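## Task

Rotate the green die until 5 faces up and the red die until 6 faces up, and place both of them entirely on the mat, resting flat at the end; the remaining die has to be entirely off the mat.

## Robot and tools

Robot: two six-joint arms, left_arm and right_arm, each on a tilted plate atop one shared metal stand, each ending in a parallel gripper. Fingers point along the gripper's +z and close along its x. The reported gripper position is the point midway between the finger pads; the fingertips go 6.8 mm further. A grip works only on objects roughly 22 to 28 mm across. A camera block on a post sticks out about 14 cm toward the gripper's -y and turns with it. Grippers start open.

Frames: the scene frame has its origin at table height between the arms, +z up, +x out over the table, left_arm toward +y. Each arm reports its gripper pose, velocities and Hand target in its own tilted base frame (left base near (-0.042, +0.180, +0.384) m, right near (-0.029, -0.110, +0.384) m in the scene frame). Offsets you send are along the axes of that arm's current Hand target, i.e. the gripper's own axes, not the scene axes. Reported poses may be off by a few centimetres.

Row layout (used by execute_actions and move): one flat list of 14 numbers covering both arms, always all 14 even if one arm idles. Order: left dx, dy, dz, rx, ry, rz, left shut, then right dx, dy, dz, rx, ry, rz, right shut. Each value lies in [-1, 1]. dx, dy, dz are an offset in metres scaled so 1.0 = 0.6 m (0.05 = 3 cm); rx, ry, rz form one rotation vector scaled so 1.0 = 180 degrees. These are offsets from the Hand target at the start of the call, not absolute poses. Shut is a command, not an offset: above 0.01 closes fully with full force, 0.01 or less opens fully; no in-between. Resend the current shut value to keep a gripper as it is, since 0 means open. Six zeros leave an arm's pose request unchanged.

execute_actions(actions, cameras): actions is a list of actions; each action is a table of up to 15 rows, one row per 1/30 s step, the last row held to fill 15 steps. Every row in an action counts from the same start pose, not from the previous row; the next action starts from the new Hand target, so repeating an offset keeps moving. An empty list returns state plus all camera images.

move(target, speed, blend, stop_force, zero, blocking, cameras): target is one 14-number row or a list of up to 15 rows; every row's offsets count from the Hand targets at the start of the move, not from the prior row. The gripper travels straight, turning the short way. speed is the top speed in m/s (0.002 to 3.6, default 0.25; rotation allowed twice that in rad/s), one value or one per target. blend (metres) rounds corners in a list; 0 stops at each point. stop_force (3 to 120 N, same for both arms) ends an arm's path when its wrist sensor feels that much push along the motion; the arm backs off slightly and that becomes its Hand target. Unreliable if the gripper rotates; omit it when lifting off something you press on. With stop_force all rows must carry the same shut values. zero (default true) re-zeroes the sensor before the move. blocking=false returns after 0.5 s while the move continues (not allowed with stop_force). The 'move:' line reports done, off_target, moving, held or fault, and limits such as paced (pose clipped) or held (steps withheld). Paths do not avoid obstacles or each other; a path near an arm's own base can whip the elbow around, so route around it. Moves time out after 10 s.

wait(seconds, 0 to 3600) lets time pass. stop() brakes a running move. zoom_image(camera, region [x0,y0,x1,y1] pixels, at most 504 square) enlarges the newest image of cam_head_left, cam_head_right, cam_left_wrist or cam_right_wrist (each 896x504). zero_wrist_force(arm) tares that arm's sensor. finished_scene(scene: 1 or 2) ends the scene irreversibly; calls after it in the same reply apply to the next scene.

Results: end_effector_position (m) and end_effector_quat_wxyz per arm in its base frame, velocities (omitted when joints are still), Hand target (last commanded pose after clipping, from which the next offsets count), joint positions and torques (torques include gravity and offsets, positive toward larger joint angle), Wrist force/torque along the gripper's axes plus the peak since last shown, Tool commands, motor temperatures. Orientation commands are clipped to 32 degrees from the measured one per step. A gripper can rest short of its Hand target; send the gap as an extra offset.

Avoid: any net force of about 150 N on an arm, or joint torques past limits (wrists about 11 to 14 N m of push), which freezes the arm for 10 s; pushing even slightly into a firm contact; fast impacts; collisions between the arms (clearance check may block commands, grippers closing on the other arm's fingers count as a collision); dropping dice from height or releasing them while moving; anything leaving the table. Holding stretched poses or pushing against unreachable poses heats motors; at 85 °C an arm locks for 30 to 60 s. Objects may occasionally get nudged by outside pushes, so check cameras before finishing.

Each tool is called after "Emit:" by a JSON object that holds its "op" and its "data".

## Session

Emit:
{"op": "execute_actions", "data": {"actions": []}}

Scene clock: 0.00 s.
left_arm: end_effector_position=(+0.4427, +0.2521, +0.2698) end_effector_quat_wxyz=(-0.500, +0.859, -0.025, -0.109) | right_arm: end_effector_position=(+0.8682, +0.2265, +0.3966) end_effector_quat_wxyz=(-0.192, +0.662, -0.594, +0.415)
Joint positions: left_arm=[-0.104 -1.511 1.983 4.727 -0.568 1.255] | right_arm=[3.679 -2.329 -0.889 -0.741 0.924 -2.977]
Joint velocities: within noise
Joint torques (N m): no reading
Motor temperatures (°C): left_arm=[27 28 28 36 36 34] | right_arm=[34 27 27 37 38 32]
Wrist force (N): no reading
Wrist torque (N m): no reading
Wrist force, peak (N): no reading
Hand target: left_arm +0.4427, +0.2521, +0.2698; -0.500, +0.859, -0.025, -0.109 | right_arm +0.8682, +0.2265, +0.3966; -0.192, +0.662, -0.594, +0.415
Tool commands: left_gripper/shut=+0.0 right_gripper/shut=+0.0
camera_calibration:
cam_left_wrist: T_world_to_cam=[[0.97142, 0.06674, -0.22781, -0.38733], [0.02301, -0.98162, -0.18944, 0.30368], [-0.23627, 0.17878, -0.9551, 0.41756]] pos_world=[0.46792, 0.2493, 0.3681]
cam_right_wrist: T_world_to_cam=[[-0.04943, -0.93944, 0.33913, 0.1155], [-0.99848, 0.03821, -0.03969, 0.89564], [0.02433, -0.34058, -0.9399, 0.52637]] pos_world=[0.88718, 0.25356, 0.49112]

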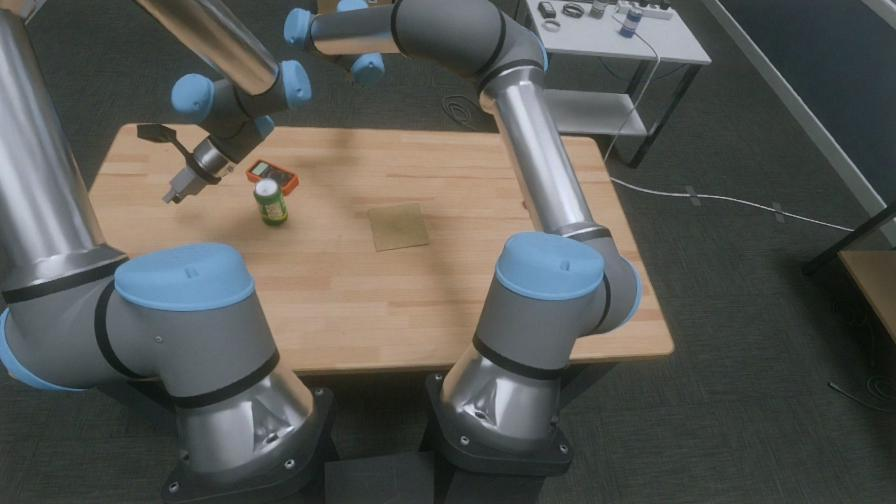

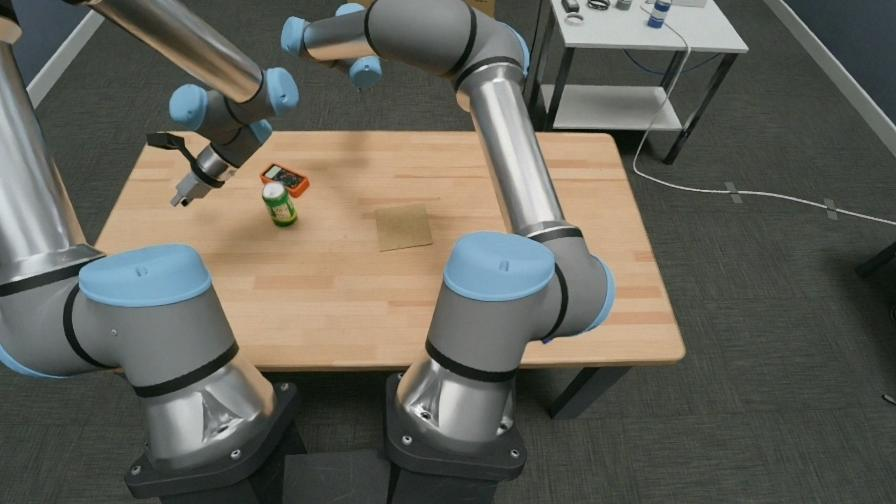

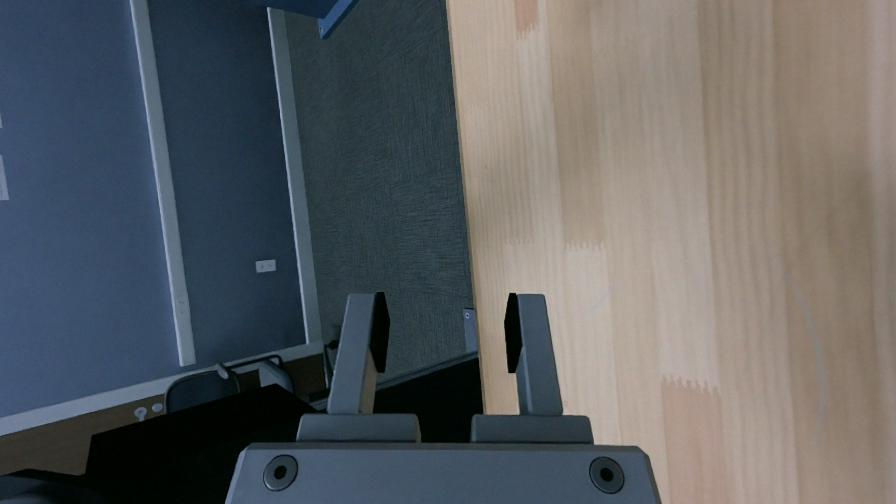

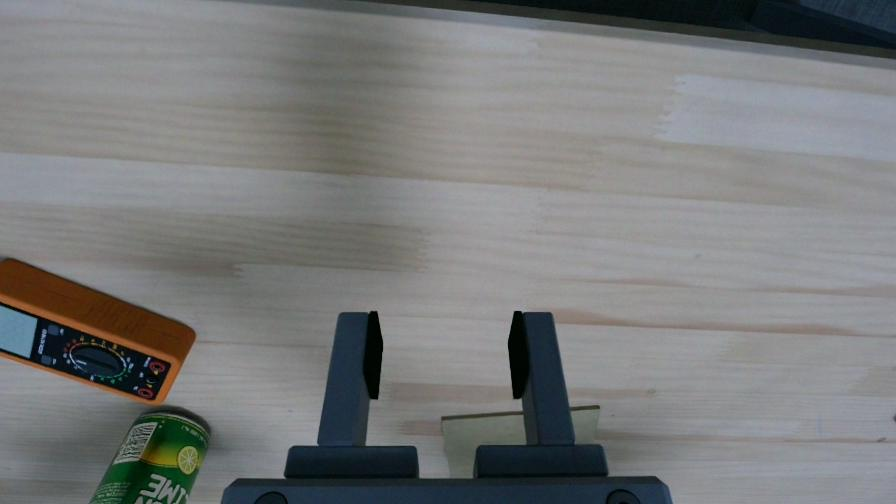

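Emit:
{"op": "move", "data": {"target": [0,0,0,0,0,0,0,0.646,0.259,-0.333,0,0,0,0], "speed": 0.6, "cameras": ["all"]}}

Scene clock: 19.40 s.
left_arm: end_effector_position=(+0.4427, +0.2521, +0.2698) end_effector_quat_wxyz=(-0.500, +0.859, -0.025, -0.109) | right_arm: end_effector_position=(+0.5965, -0.1267, +0.5215) end_effector_quat_wxyz=(-0.192, +0.662, -0.594, +0.415)
Joint positions: left_arm=[-0.104 -1.511 1.983 4.727 -0.568 1.255] | right_arm=[3.262 -1.525 -1.696 -0.585 1.235 -3.296]
Joint torques (N m): left_arm=[2.25 -38.35 -8.48 -0.61 0.07 -0.18] | right_arm=[-5.29 44.97 28.29 4.46 -0.63 0.39]
Wrist force (N): left_arm=[-0.1 -0.3 0.1] | right_arm=[-0.1 0.5 0.3]
Wrist torque (N m): left_arm=[-0.03 0.01 0.00] | right_arm=[0.09 0.03 -0.19]
Wrist force, peak (N): left_arm=[0.5 0.0 0.2] | right_arm=[2.2 1.7 -1.2]
Hand target: left_arm +0.4427, +0.2521, +0.2698; -0.500, +0.859, -0.025, -0.109 | right_arm +0.5965, -0.1268, +0.5216; -0.192, +0.662, -0.594, +0.415
Off the commanded pose: left_arm 0.000 m, 0 deg | right_arm 0.000 m, 0 deg.
move: done
cam_left_wrist: T_world_to_cam=[[0.97142, 0.06674, -0.22781, -0.38733], [0.02301, -0.98162, -0.18944, 0.30368], [-0.23627, 0.17878, -0.9551, 0.41756]] pos_world=[0.46792, 0.2493, 0.3681]
cam_right_wrist: T_world_to_cam=[[-0.04937, -0.93944, 0.33915, -0.27224], [-0.99849, 0.03822, -0.03948, 0.64268], [0.02413, -0.34058, -0.9399, 0.53017]] pos_world=[0.61548, -0.09974, 0.61601]

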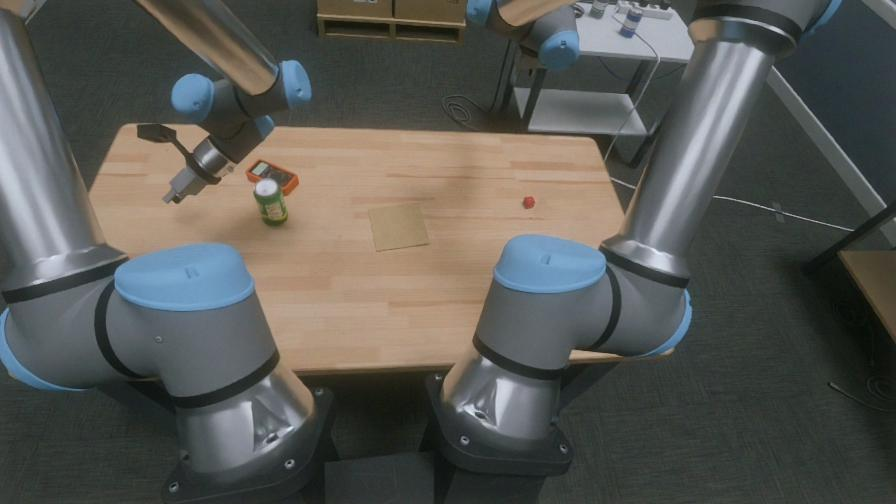

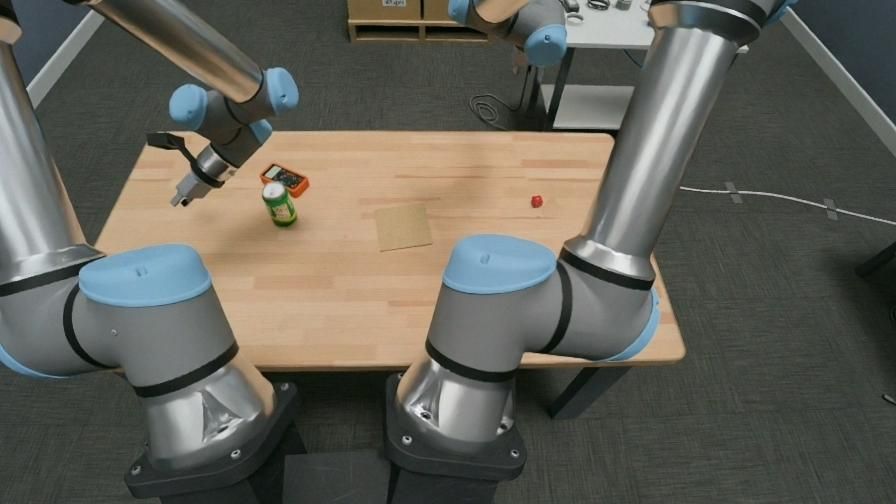

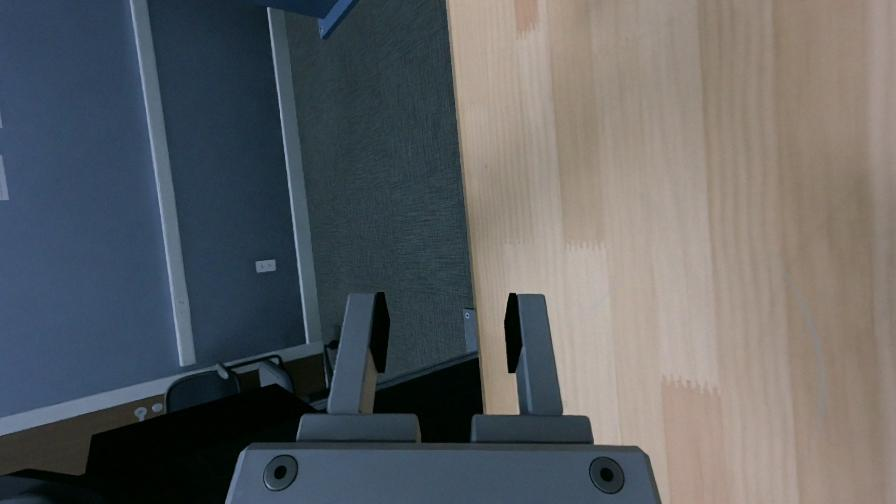

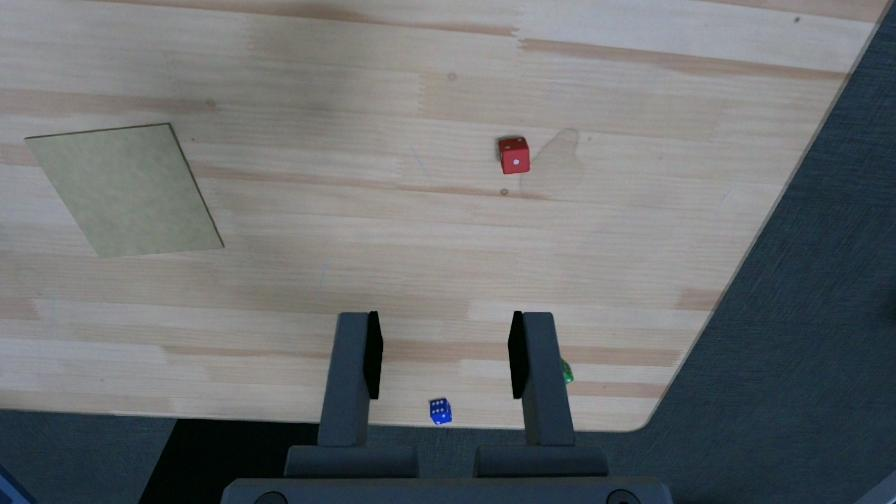

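Emit:
{"op": "zoom_image", "data": {"camera": "cam_right_wrist", "region": [485, 125, 545, 185]}}

Emit:
{"op": "zoom_image", "data": {"camera": "cam_right_wrist", "region": [530, 340, 590, 400]}}

Emit:
{"op": "zoom_image", "data": {"camera": "cam_head_right", "region": [515, 180, 560, 225]}}

Scaled by 8.400 from the camera's image (finer frame: 1280x720).

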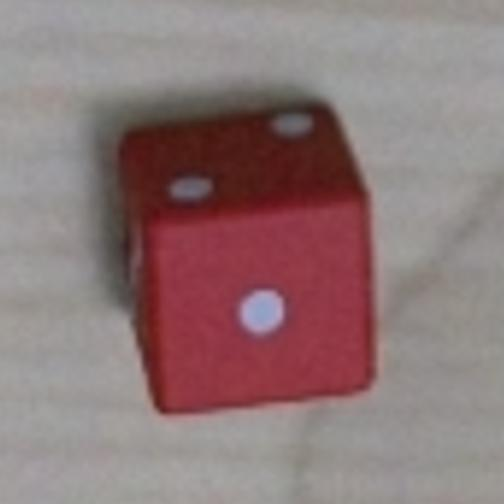

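Scaled by 8.400 from the camera's image (finer frame: 1280x720).

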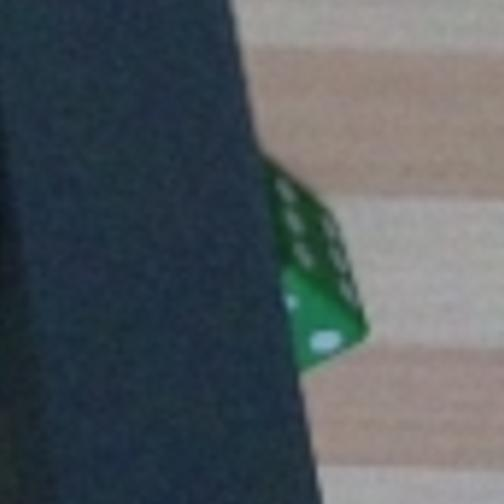

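Scaled by 11.200 from the camera's image (finer frame: 1280x720).

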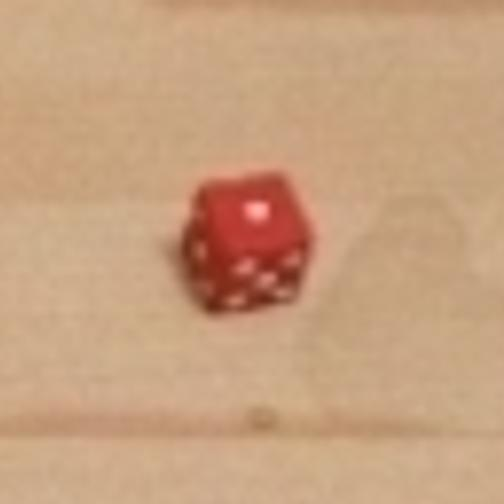

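Emit:
{"op": "move", "data": {"target": [0,0,0,0,0,0,0,0.133,0.285,0.3735,-0.017,-0.025,0.969,0], "speed": 0.7, "cameras": ["cam_right_wrist","cam_head_right"]}}

Emit:
{"op": "zoom_image", "data": {"camera": "cam_right_wrist", "region": [300, 0, 600, 340]}}

Scene clock: 80.30 s.
left_arm: end_effector_position=(+0.4427, +0.2521, +0.2698) end_effector_quat_wxyz=(-0.500, +0.859, -0.025, -0.109) | right_arm: end_effector_position=(+0.6596, -0.2937, +0.2891) end_effector_quat_wxyz=(+0.427, +0.547, +0.692, +0.199)
Joint positions: left_arm=[-0.104 -1.511 1.983 4.727 -0.568 1.255] | right_arm=[2.908 -2.004 -1.777 0.051 1.572 -0.467]
Joint torques (N m): left_arm=[0.95 -38.01 -9.18 -0.4 0.09 -0.28] | right_arm=[3.87 64.16 -6.88 0.96 -2.28 1.78]
Wrist force (N): left_arm=[0.3 -0.2 -0.1] | right_arm=[-0.2 -0.1 0.4]
Wrist torque (N m): left_arm=[-0.02 -0.02 0.00] | right_arm=[0.02 0.03 -0.06]
Wrist force, peak (N): left_arm=[0.4 0.0 -0.4] | right_arm=[-0.4 -0.4 0.9]
Hand target: left_arm +0.4427, +0.2521, +0.2698; -0.500, +0.859, -0.025, -0.109 | right_arm +0.6595, -0.2936, +0.2892; +0.427, +0.547, +0.692, +0.199
Off the commanded pose: left_arm 0.000 m, 0 deg | right_arm 0.000 m, 0 deg.
move: done
cam_right_wrist: T_world_to_cam=[[-0.05492, 0.92446, -0.37729, 0.41108], [-0.23685, 0.35502, 0.90436, 0.02056], [0.96999, 0.13903, 0.19947, -0.55903]] pos_world=[0.5697, -0.30961, 0.24802]
Images, in order (width x height): cam_head_right 896x504, cam_right_wrist 896x504.

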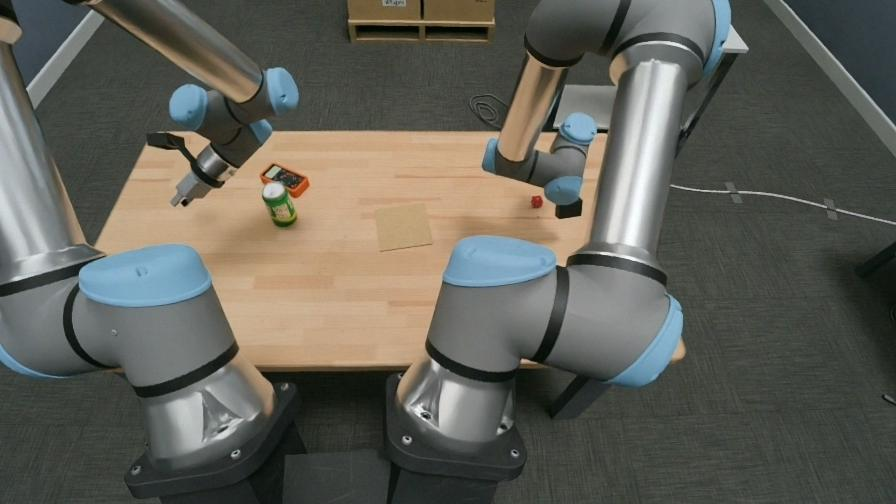

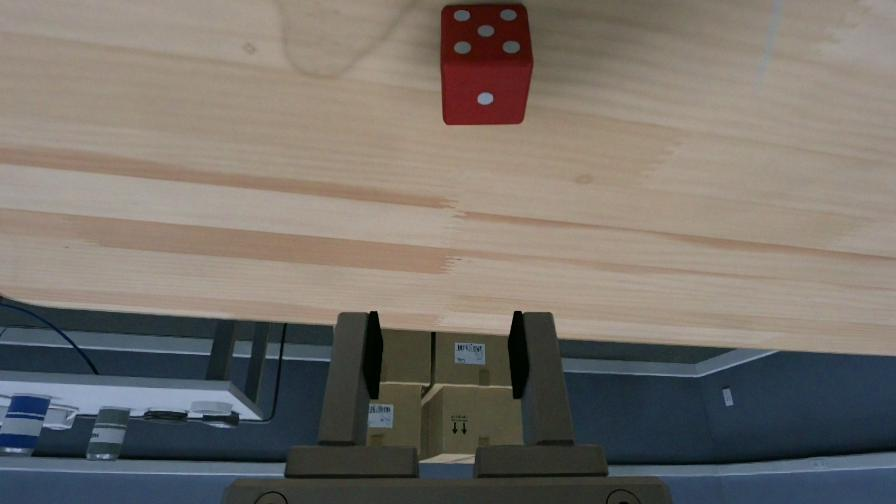

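Scaled by 1.482 from the camera's image (finer frame: 1280x720).

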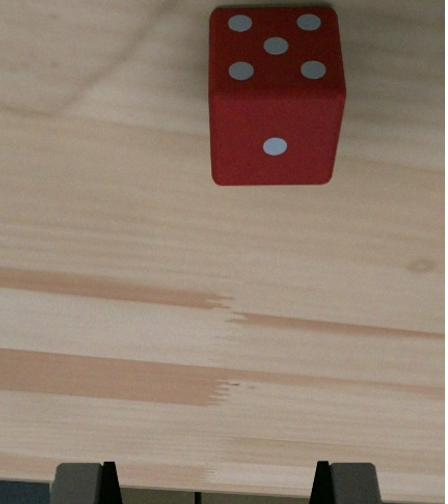

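Emit:
{"op": "move", "data": {"target": [[0,0,0,0,0,0,0,0.0182,-0.0194,0.0725,0,0,0,0],[0,0,0,0,0,0,0,0.0182,-0.0343,0.128,0,0,0,0]], "speed": [0.12,0.03], "stop_force": 8, "cameras": ["cam_right_wrist"]}}

Scene clock: 94.37 s.
left_arm: end_effector_position=(+0.4427, +0.2521, +0.2698) end_effector_quat_wxyz=(-0.500, +0.859, -0.025, -0.109) | right_arm: end_effector_position=(+0.7092, -0.3048, +0.2271) end_effector_quat_wxyz=(+0.427, +0.547, +0.692, +0.199)
Joint positions: left_arm=[-0.104 -1.511 1.983 4.727 -0.568 1.255] | right_arm=[2.909 -2.191 -1.663 0.123 1.571 -0.466]
Joint torques (N m): left_arm=[2.37 -38.62 -8.33 -0.78 0.12 -0.14] | right_arm=[-2.62 63.63 -7.47 0.86 -0.61 0.2]
Wrist force (N): left_arm=[0.1 -0.1 0.2] | right_arm=[-0.3 0.4 0.2]
Wrist torque (N m): left_arm=[-0.02 0.00 0.00] | right_arm=[0.07 0.03 0.00]
Wrist force, peak (N): left_arm=[0.1 -0.5 0.2] | right_arm=[0.4 0.0 1.5]
Hand target: left_arm +0.4427, +0.2521, +0.2698; -0.500, +0.859, -0.025, -0.109 | right_arm +0.7092, -0.3048, +0.2271; +0.427, +0.547, +0.692, +0.199
Off the commanded pose: left_arm 0.000 m, 0 deg | right_arm 0.000 m, 0 deg.
move: done
cam_right_wrist: T_world_to_cam=[[-0.0549, 0.9245, -0.3772, 0.40072], [-0.23694, 0.35492, 0.90438, 0.09246], [0.96997, 0.13902, 0.19956, -0.5932]] pos_world=[0.6193, -0.32081, 0.18591]

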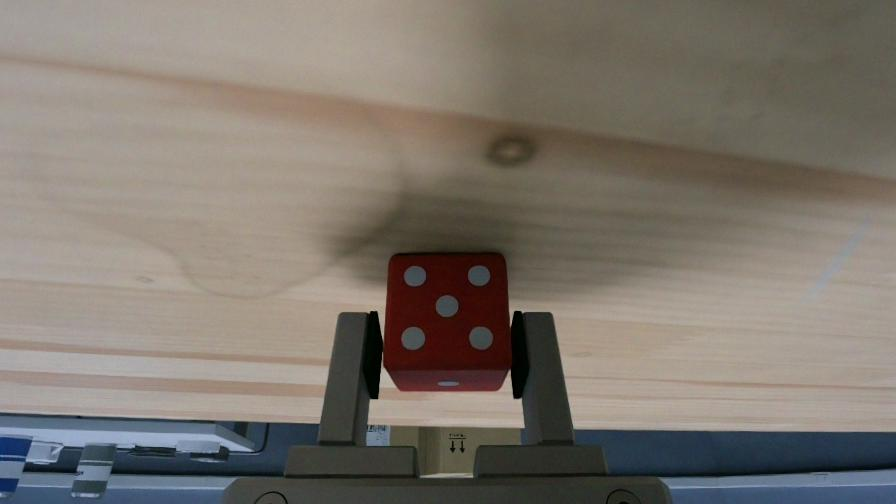

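Emit:
{"op": "move", "data": {"target": [[0,0,0,0,0,0,0,0,0,0,0,0,0,1],[0,0,0,0,0,0,0,0,0.0345,-0.1288,0,0,0,1],[0,0,0,0,0,0,0,0,0.0345,-0.1288,0.472,0,0,1]], "speed": [0.1,0.25,0.5], "blend": [0,0.03,0], "cameras": ["cam_head_right","cam_head_left"]}}

Scene clock: 106.23 s.
left_arm: end_effector_position=(+0.4427, +0.2521, +0.2698) end_effector_quat_wxyz=(-0.500, +0.859, -0.025, -0.109) | right_arm: end_effector_position=(+0.6588, -0.2834, +0.2854) end_effector_quat_wxyz=(-0.054, +0.692, +0.645, -0.320)
Joint positions: left_arm=[-0.104 -1.511 1.983 4.727 -0.568 1.255] | right_arm=[3.032 -2.357 -0.716 -2.18 1.167 0.073]
Joint torques (N m): left_arm=[2.31 -38.45 -9.5 -0.61 -0.23 -0.3] | right_arm=[-4.16 67.12 21.07 -2.16 -2.29 -0.91]
Wrist force (N): left_arm=[0.0 0.1 -0.2] | right_arm=[0.1 -0.2 0.3]
Wrist torque (N m): left_arm=[0.01 0.01 0.01] | right_arm=[0.09 0.02 0.09]
Wrist force, peak (N): left_arm=[0.2 -0.4 0.0] | right_arm=[0.1 -0.5 2.5]
Hand target: left_arm +0.4427, +0.2521, +0.2698; -0.500, +0.859, -0.025, -0.109 | right_arm +0.6588, -0.2834, +0.2854; -0.054, +0.692, +0.645, -0.321
Off the commanded pose: left_arm 0.000 m, 0 deg | right_arm 0.000 m, 0 deg.
move: done
Images, in order (width x height): cam_head_left 896x504, cam_head_right 896x504.

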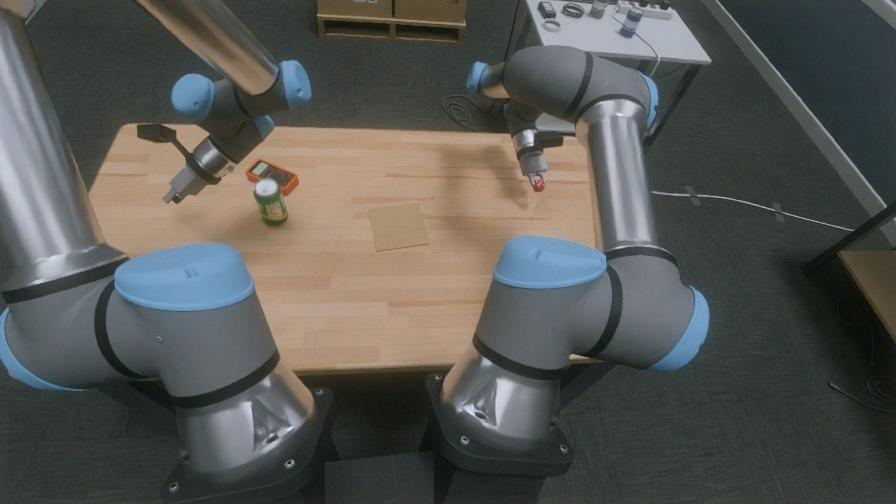

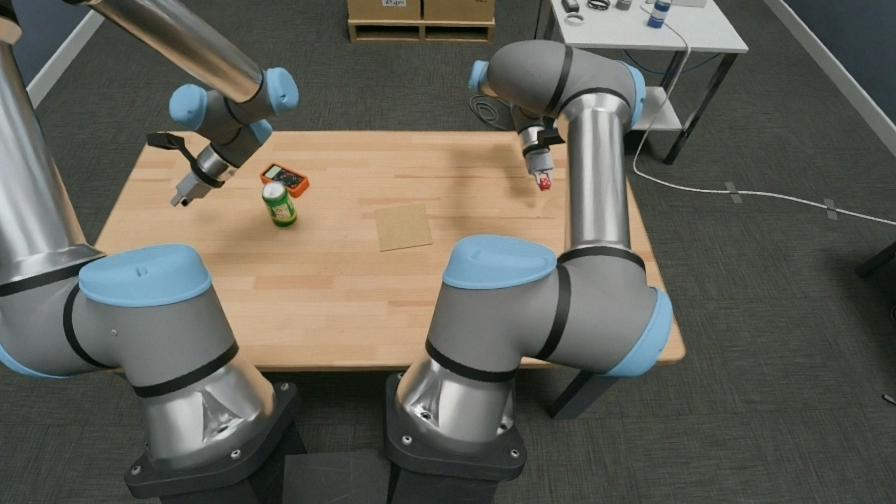

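Emit:
{"op": "move", "data": {"target": [[0,0,0,0,0,0,0,0,0.1097,0.0399,0,0,0,1],[0,0,0,0,0,0,0,0,0.141,0.0513,0,0,0,1]], "speed": [0.12,0.015], "stop_force": 8, "cameras": ["cam_right_wrist"]}}

Scene clock: 113.33 s.
left_arm: end_effector_position=(+0.4427, +0.2521, +0.2698) end_effector_quat_wxyz=(-0.500, +0.859, -0.025, -0.109) | right_arm: end_effector_position=(+0.7108, -0.3055, +0.2253) end_effector_quat_wxyz=(-0.054, +0.692, +0.645, -0.321)
Joint positions: left_arm=[-0.104 -1.511 1.983 4.727 -0.568 1.255] | right_arm=[3.012 -2.574 -0.472 -2.2 1.157 0.055]
Joint torques (N m): left_arm=[1.77 -37.5 -8.66 -0.44 -0.06 -0.22] | right_arm=[5.11 70.01 2.44 2.62 1.28 1.83]
Wrist force (N): left_arm=[0.1 -0.3 -0.2] | right_arm=[0.4 -8.2 -3.0]
Wrist torque (N m): left_arm=[-0.03 -0.01 0.00] | right_arm=[0.19 0.02 0.13]
Wrist force, peak (N): left_arm=[0.0 -0.5 -0.2] | right_arm=[0.9 -18.6 -10.2]
Hand target: left_arm +0.4427, +0.2521, +0.2698; -0.500, +0.859, -0.025, -0.109 | right_arm +0.7108, -0.3055, +0.2253; -0.054, +0.692, +0.645, -0.321 (not the last commanded pose)
Off the commanded pose: left_arm 0.000 m, 0 deg | right_arm 0.008 m, 0 deg.
move: contact (right_arm); path passed 1 of 2 targets
cam_right_wrist: T_world_to_cam=[[-0.04306, 0.933, -0.35729, 0.39045], [0.94624, 0.15284, 0.28507, -0.66857], [0.32058, -0.32581, -0.88942, -0.02941]] pos_world=[0.65887, -0.27169, 0.30394]

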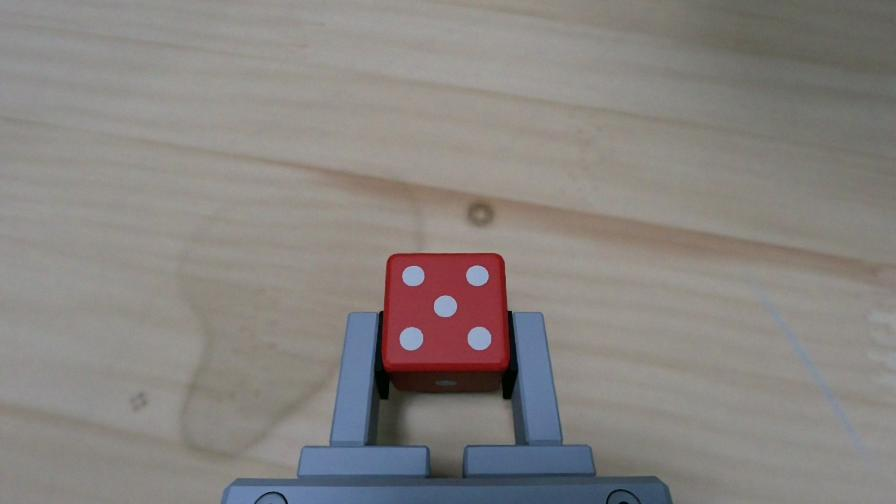

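Emit:
{"op": "move", "data": {"target": [[0,0,0,0,0,0,0,0,0,0,0,0,0,0],[0,0,0,0,0,0,0,0,0,-0.1167,0,0,0,0],[0,0,0,0,0,0,0,0,-0.119,-0.16,0,0,0,0],[0,0,0,0,0,0,0,0,-0.1625,-0.041,-0.472,0,0,0],[0,0,0,0,0,0,0,0,-0.0842,-0.0125,-0.472,0,0,0]], "speed": [0.1,0.2,0.3,0.5,0.15], "blend": [0,0.01,0.02,0.01,0], "cameras": ["cam_right_wrist"]}}

Emit:
{"op": "zoom_image", "data": {"camera": "cam_right_wrist", "region": [300, 80, 600, 420]}}

Scene clock: 134.60 s.
left_arm: end_effector_position=(+0.4427, +0.2521, +0.2698) end_effector_quat_wxyz=(-0.500, +0.859, -0.025, -0.109) | right_arm: end_effector_position=(+0.6713, -0.2948, +0.2559) end_effector_quat_wxyz=(+0.427, +0.547, +0.692, +0.199)
Joint positions: left_arm=[-0.104 -1.511 1.983 4.727 -0.568 1.255] | right_arm=[2.911 -2.075 -1.77 0.115 1.569 -0.465]
Joint torques (N m): left_arm=[0.82 -37.96 -8.96 -0.55 -0.09 -0.23] | right_arm=[0.11 51.43 -5.17 0.95 -2.11 1.49]
Wrist force (N): left_arm=[0.1 -0.1 -0.1] | right_arm=[-0.2 0.1 0.4]
Wrist torque (N m): left_arm=[0.00 0.01 0.00] | right_arm=[0.02 0.02 0.03]
Wrist force, peak (N): left_arm=[-0.1 -0.1 -0.6] | right_arm=[0.6 -8.5 -3.0]
Hand target: left_arm +0.4427, +0.2521, +0.2698; -0.500, +0.859, -0.025, -0.109 | right_arm +0.6714, -0.2948, +0.2559; +0.427, +0.547, +0.692, +0.199
Off the commanded pose: left_arm 0.000 m, 0 deg | right_arm 0.000 m, 0 deg.
elbow stopped short (right arm): the move would have taken joint 3 (elbow) straighter than the controller allows.
move: done
cam_right_wrist: T_world_to_cam=[[-0.05495, 0.92449, -0.37722, 0.40029], [-0.23706, 0.3549, 0.90435, 0.05398], [0.96994, 0.13912, 0.19966, -0.56365]] pos_world=[0.5815, -0.31081, 0.21471]

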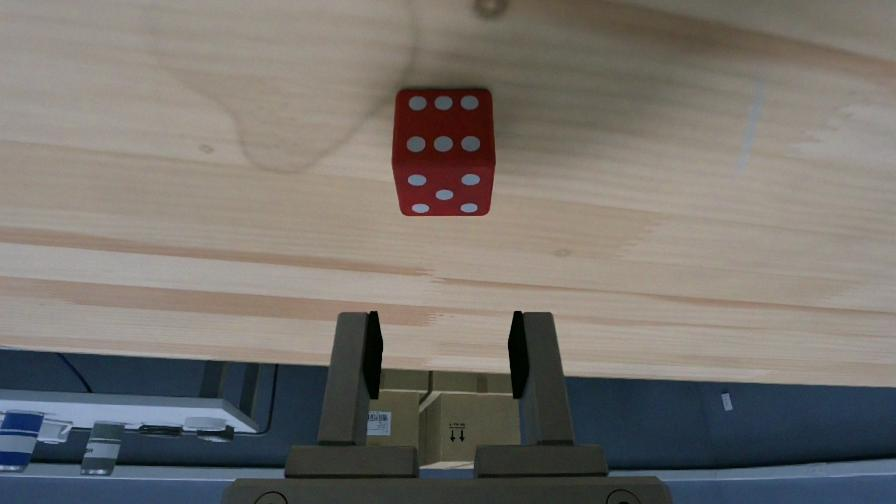

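Scaled by 1.482 from the camera's image (finer frame: 1280x720).

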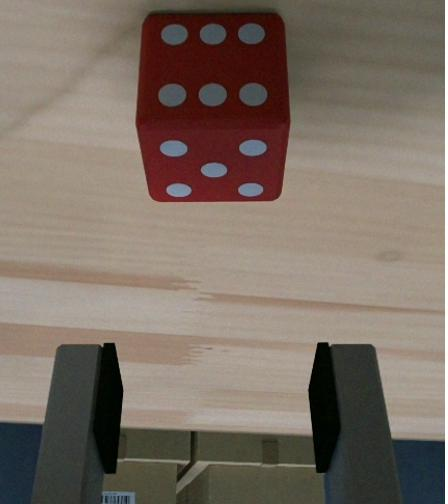

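Emit:
{"op": "move", "data": {"target": [0,0,0,0,0,0,0,0,-0.0205,0.0765,0,0,0,0], "speed": 0.05, "stop_force": 8, "cameras": ["cam_right_wrist"]}}

Emit:
{"op": "move", "data": {"target": [[0,0,0,0,0,0,0,0,0,0,0,0,0,1],[0,0,0,0,0,0,0,0,0.0345,-0.1288,0,0,0,1],[0,0,0,0,0,0,0,0.6266,0.014,-0.1515,0.472,0,0,1]], "speed": [0.1,0.25,0.5], "blend": [0,0.03,0], "cameras": ["cam_right_wrist","cam_head_left","cam_head_right"]}}

Scene clock: 151.53 s.
left_arm: end_effector_position=(+0.4427, +0.2521, +0.2698) end_effector_quat_wxyz=(-0.500, +0.859, -0.025, -0.109) | right_arm: end_effector_position=(+0.7013, -0.3075, +0.2213) end_effector_quat_wxyz=(+0.427, +0.547, +0.692, +0.199)
Joint positions: left_arm=[-0.104 -1.511 1.983 4.727 -0.568 1.255] | right_arm=[2.902 -2.189 -1.686 0.144 1.577 -0.47]
Joint torques (N m): left_arm=[1.79 -38.27 -8.8 -0.58 -0.24 -0.23] | right_arm=[-2.16 62.96 -6.98 0.57 -1.76 1.23]
Wrist force (N): left_arm=[0.0 -0.1 -0.1] | right_arm=[-0.1 0.3 0.5]
Wrist torque (N m): left_arm=[-0.01 0.00 0.00] | right_arm=[0.07 0.04 0.00]
Wrist force, peak (N): left_arm=[0.2 -0.3 -0.4] | right_arm=[0.0 0.4 0.9]
Hand target: left_arm +0.4427, +0.2521, +0.2698; -0.500, +0.859, -0.025, -0.109 | right_arm +0.7013, -0.3075, +0.2213; +0.427, +0.547, +0.692, +0.199
Off the commanded pose: left_arm 0.000 m, 0 deg | right_arm 0.000 m, 0 deg.
move: done
cam_right_wrist: T_world_to_cam=[[-0.0549, 0.9245, -0.3772, 0.40055], [-0.23694, 0.35492, 0.90438, 0.09688], [0.96997, 0.13902, 0.19956, -0.58399]] pos_world=[0.6114, -0.32351, 0.18002]

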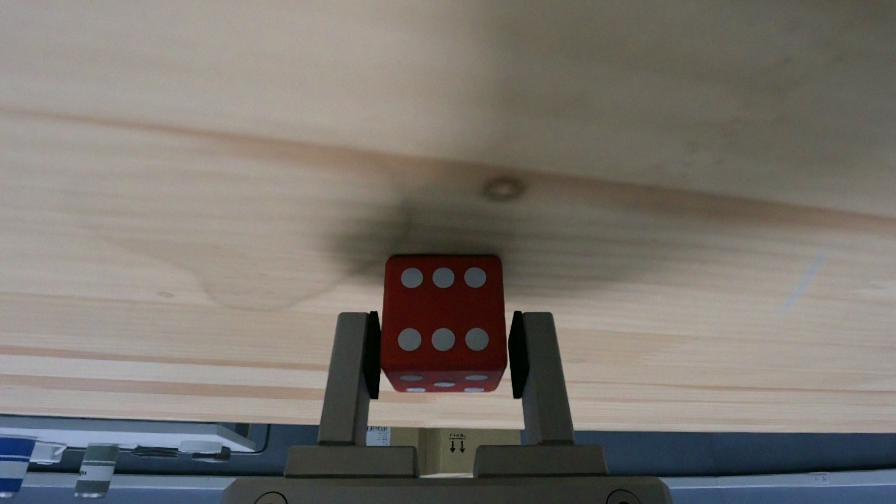

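Scene clock: 154.43 s.
left_arm: end_effector_position=(+0.4427, +0.2521, +0.2698) end_effector_quat_wxyz=(-0.500, +0.859, -0.025, -0.109) | right_arm: end_effector_position=(+0.6187, +0.0611, +0.1376) end_effector_quat_wxyz=(-0.054, +0.692, +0.645, -0.320)
Joint positions: left_arm=[-0.104 -1.511 1.983 4.727 -0.568 1.255] | right_arm=[3.5 -2.262 -1.242 -1.858 1.433 0.475]
Joint torques (N m): left_arm=[2.7 -37.24 -9.54 -0.55 -0.04 -0.11] | right_arm=[6.69 53.13 9.95 -2.12 0.4 -0.98]
Wrist force (N): left_arm=[0.0 0.0 0.1] | right_arm=[0.2 -0.1 0.6]
Wrist torque (N m): left_arm=[-0.01 0.01 0.01] | right_arm=[0.09 0.00 0.07]
Wrist force, peak (N): left_arm=[-0.4 -0.3 -0.1] | right_arm=[0.0 -0.3 2.4]
Hand target: left_arm +0.4427, +0.2521, +0.2698; -0.500, +0.859, -0.025, -0.109 | right_arm +0.6187, +0.0611, +0.1376; -0.054, +0.692, +0.645, -0.321
Off the commanded pose: left_arm 0.000 m, 0 deg | right_arm 0.000 m, 0 deg.
move: done
cam_right_wrist: T_world_to_cam=[[-0.04317, 0.93298, -0.35733, 0.01315], [0.94618, 0.15301, 0.2852, -0.61234], [0.32076, -0.32579, -0.88937, 0.04138]] pos_world=[0.56667, 0.09491, 0.21614]
Images, in order (width x height): cam_head_left 896x504, cam_head_right 896x504, cam_right_wrist 896x504.

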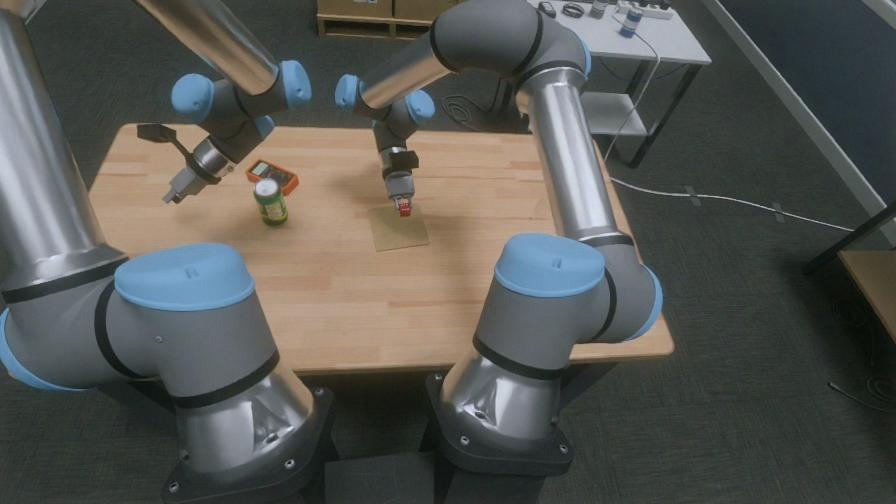

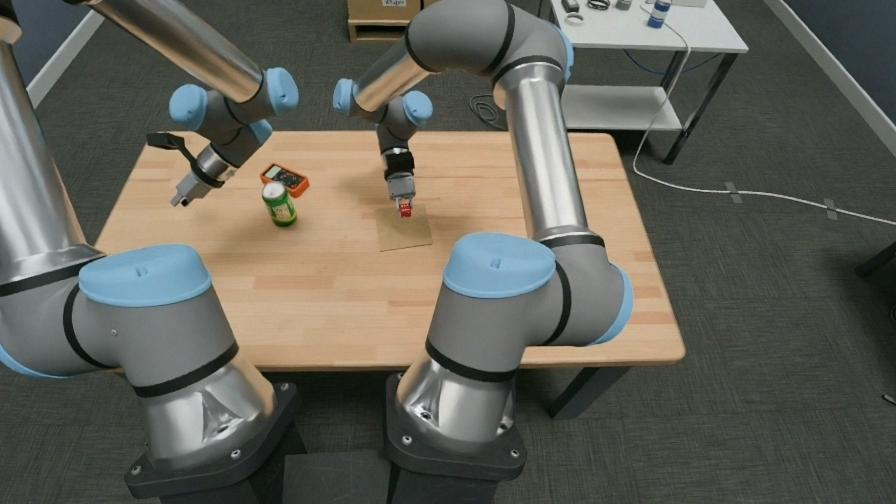

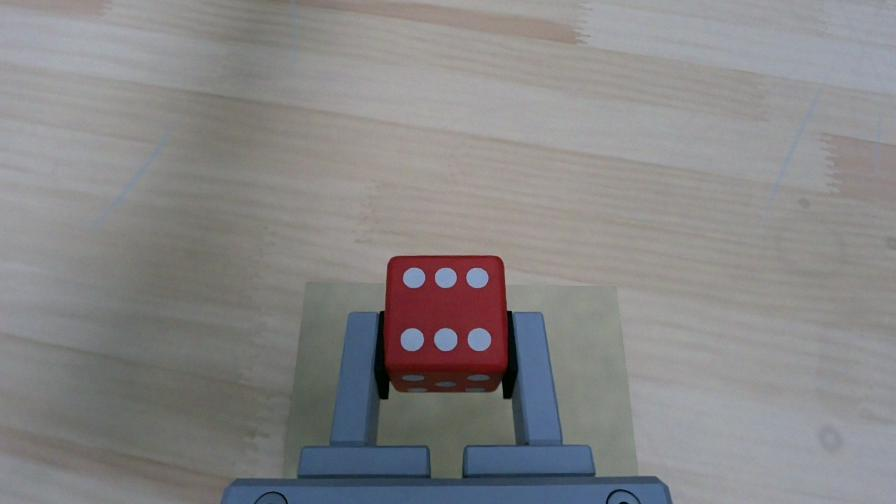

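Emit:
{"op": "move", "data": {"target": [[0,0,0,0,0,0,0,0,0.119,0.0433,0,0,0,1],[0,0,0,0,0,0,0,0,0.1567,0.057,0,0,0,1]], "speed": [0.12,0.015], "stop_force": 8, "cameras": ["cam_right_wrist"]}}

Scene clock: 161.97 s.
left_arm: end_effector_position=(+0.4427, +0.2521, +0.2698) end_effector_quat_wxyz=(-0.500, +0.859, -0.025, -0.109) | right_arm: end_effector_position=(+0.6729, +0.0380, +0.0749) end_effector_quat_wxyz=(-0.054, +0.692, +0.645, -0.321)
Joint positions: left_arm=[-0.104 -1.511 1.983 4.727 -0.568 1.255] | right_arm=[3.447 -2.442 -1.089 -1.825 1.402 0.432]
Joint torques (N m): left_arm=[1.78 -38.21 -8.72 -0.52 -0.23 -0.29] | right_arm=[23.86 61.13 -3.61 -0.39 1.48 1.95]
Wrist force (N): left_arm=[-0.2 0.0 -0.3] | right_arm=[0.0 -10.0 -3.9]
Wrist torque (N m): left_arm=[0.00 0.03 0.01] | right_arm=[0.13 0.05 0.02]
Wrist force, peak (N): left_arm=[-0.2 0.0 -0.6] | right_arm=[-0.5 -20.0 -11.6]
Hand target: left_arm +0.4427, +0.2521, +0.2698; -0.500, +0.859, -0.025, -0.109 | right_arm +0.6729, +0.0380, +0.0749; -0.054, +0.692, +0.645, -0.320 (not the last commanded pose)
Off the commanded pose: left_arm 0.000 m, 0 deg | right_arm 0.014 m, 0 deg.
move: contact (right_arm); path passed 1 of 2 targets
cam_right_wrist: T_world_to_cam=[[-0.04302, 0.933, -0.35729, 0.01457], [0.94624, 0.15281, 0.28509, -0.64224], [0.32058, -0.32581, -0.88942, -0.03908]] pos_world=[0.62087, 0.07181, 0.15354]

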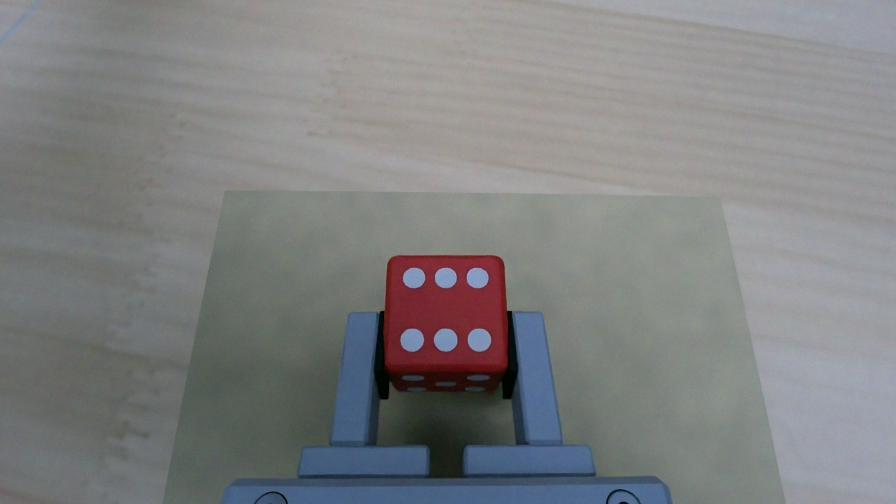

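Emit:
{"op": "move", "data": {"target": [[0,0,0,0,0,0,0,0,0,0,0,0,0,0],[0,0,0,0,0,0,0,0,0,-0.133,0,0,0,0],[0,0,0,0,0,0,0,0,-0.239,-0.22,0,0,0,0],[0,0,0,0,0,0,0,-0.684,-0.414,0.471,-0.472,0,0,0]], "speed": [0.1,0.2,0.4,0.6], "blend": [0,0.01,0.03,0], "cameras": ["cam_right_wrist","cam_head_right"]}}

Scene clock: 177.77 s.
left_arm: end_effector_position=(+0.4427, +0.2521, +0.2698) end_effector_quat_wxyz=(-0.500, +0.859, -0.025, -0.109) | right_arm: end_effector_position=(+0.3301, -0.3976, +0.1267) end_effector_quat_wxyz=(+0.427, +0.547, +0.692, +0.199) end_effector_velocity=(+0.000, +0.001, +0.000) end_effector_angular_velocity=(+0.000, -0.002, +0.004)
Joint positions: left_arm=[-0.104 -1.511 1.983 4.727 -0.568 1.255] | right_arm=[2.359 -2.082 -2.352 0.628 2.021 -0.795]
Joint velocities: left_arm=[within noise] | right_arm=[-0.001 0 0 0.001 0.005 -0.002]
Joint torques (N m): left_arm=[0.84 -36.96 -9.74 -0.31 -0.33 -0.49] | right_arm=[-25.63 21.46 -0.78 4.36 2.62 -1.8]
Wrist force (N): left_arm=[0.2 -0.1 -0.4] | right_arm=[-0.1 0.5 0.6]
Wrist torque (N m): left_arm=[-0.01 -0.01 0.01] | right_arm=[0.05 -0.01 -0.12]
Wrist force, peak (N): left_arm=[-0.2 0.0 -0.5] | right_arm=[0.1 -10.0 -3.8]
Hand target: left_arm +0.4427, +0.2521, +0.2698; -0.500, +0.859, -0.025, -0.109 | right_arm +0.3301, -0.3977, +0.1266; +0.427, +0.547, +0.692, +0.199
Off the commanded pose: left_arm 0.000 m, 0 deg | right_arm 0.000 m, 0 deg.
move: done
cam_right_wrist: T_world_to_cam=[[-0.05488, 0.92456, -0.37707, 0.42774], [-0.23681, 0.35481, 0.90445, 0.12625], [0.97001, 0.13893, 0.19947, -0.1926]] pos_world=[0.2402, -0.41351, 0.08552]
Images, in order (width x height): cam_head_right 896x504, cam_right_wrist 896x504.

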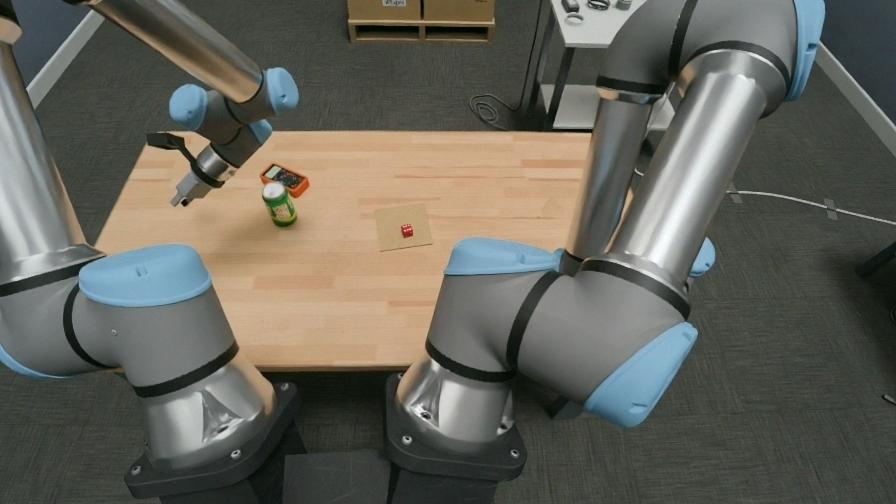

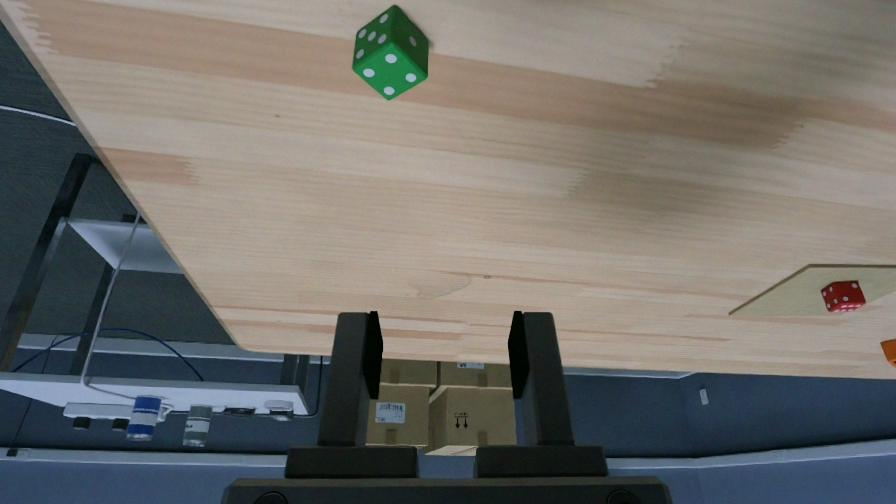

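Emit:
{"op": "zoom_image", "data": {"camera": "cam_right_wrist", "region": [340, 0, 445, 105]}}

Emit:
{"op": "zoom_image", "data": {"camera": "cam_head_right", "region": [380, 210, 430, 250]}}

Scaled by 4.800 from the camera's image (finer frame: 1280x720).

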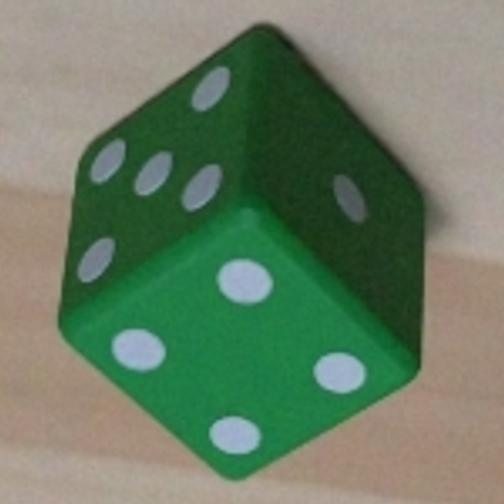

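Scaled by 10.080 from the camera's image (finer frame: 1280x720).

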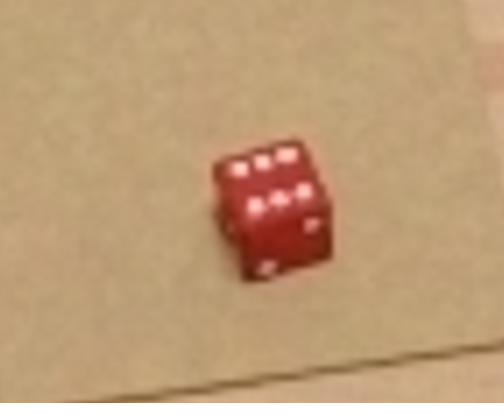

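Emit:
{"op": "move", "data": {"target": [0,0,0,0,0,0,0,-0.0408,0.055,0.1485,0,0.0537,-0.2002,0], "speed": 0.3, "cameras": ["cam_right_wrist"]}}

Emit:
{"op": "zoom_image", "data": {"camera": "cam_right_wrist", "region": [300, 0, 600, 340]}}

Scene clock: 208.13 s.
left_arm: end_effector_position=(+0.4427, +0.2521, +0.2698) end_effector_quat_wxyz=(-0.500, +0.859, -0.025, -0.109) | right_arm: end_effector_position=(+0.4225, -0.4268, +0.1107) end_effector_quat_wxyz=(+0.409, +0.288, +0.860, +0.102)
Joint positions: left_arm=[-0.104 -1.511 1.983 4.727 -0.568 1.255] | right_arm=[2.427 -2.151 -2.1 0.3 2.042 -1.448]
Joint torques (N m): left_arm=[1.81 -37.84 -10.3 -0.42 -0.26 -0.09] | right_arm=[-25.72 55.09 -15.38 2.78 1.79 -1.91]
Wrist force (N): left_arm=[-0.1 0.0 -0.1] | right_arm=[-0.3 0.3 0.4]
Wrist torque (N m): left_arm=[0.00 0.02 0.00] | right_arm=[0.04 0.06 -0.16]
Wrist force, peak (N): left_arm=[-0.3 -0.3 -0.4] | right_arm=[-0.7 0.6 1.1]
Hand target: left_arm +0.4427, +0.2521, +0.2698; -0.500, +0.859, -0.025, -0.109 | right_arm +0.4225, -0.4268, +0.1108; +0.409, +0.288, +0.860, +0.102
Off the commanded pose: left_arm 0.000 m, 0 deg | right_arm 0.000 m, 0 deg.
move: done
cam_right_wrist: T_world_to_cam=[[-0.51468, 0.56775, -0.64246, 0.52515], [-0.31436, 0.57218, 0.75749, 0.31481], [0.79767, 0.59183, -0.11601, 0.02603]] pos_world=[0.34849, -0.49369, 0.10195]

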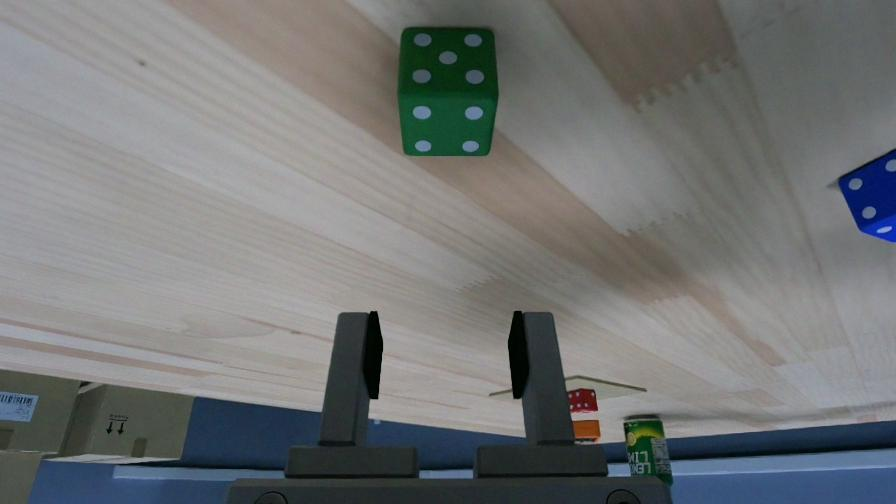

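Scaled by 1.482 from the camera's image (finer frame: 1280x720).

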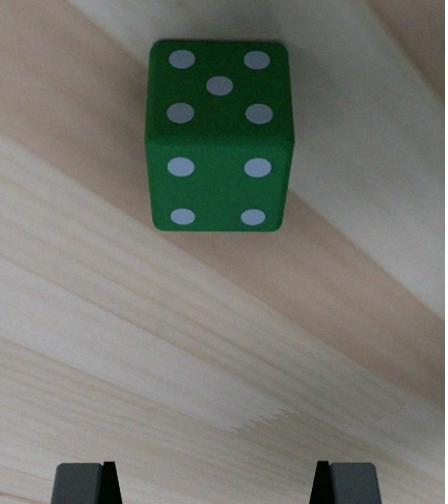

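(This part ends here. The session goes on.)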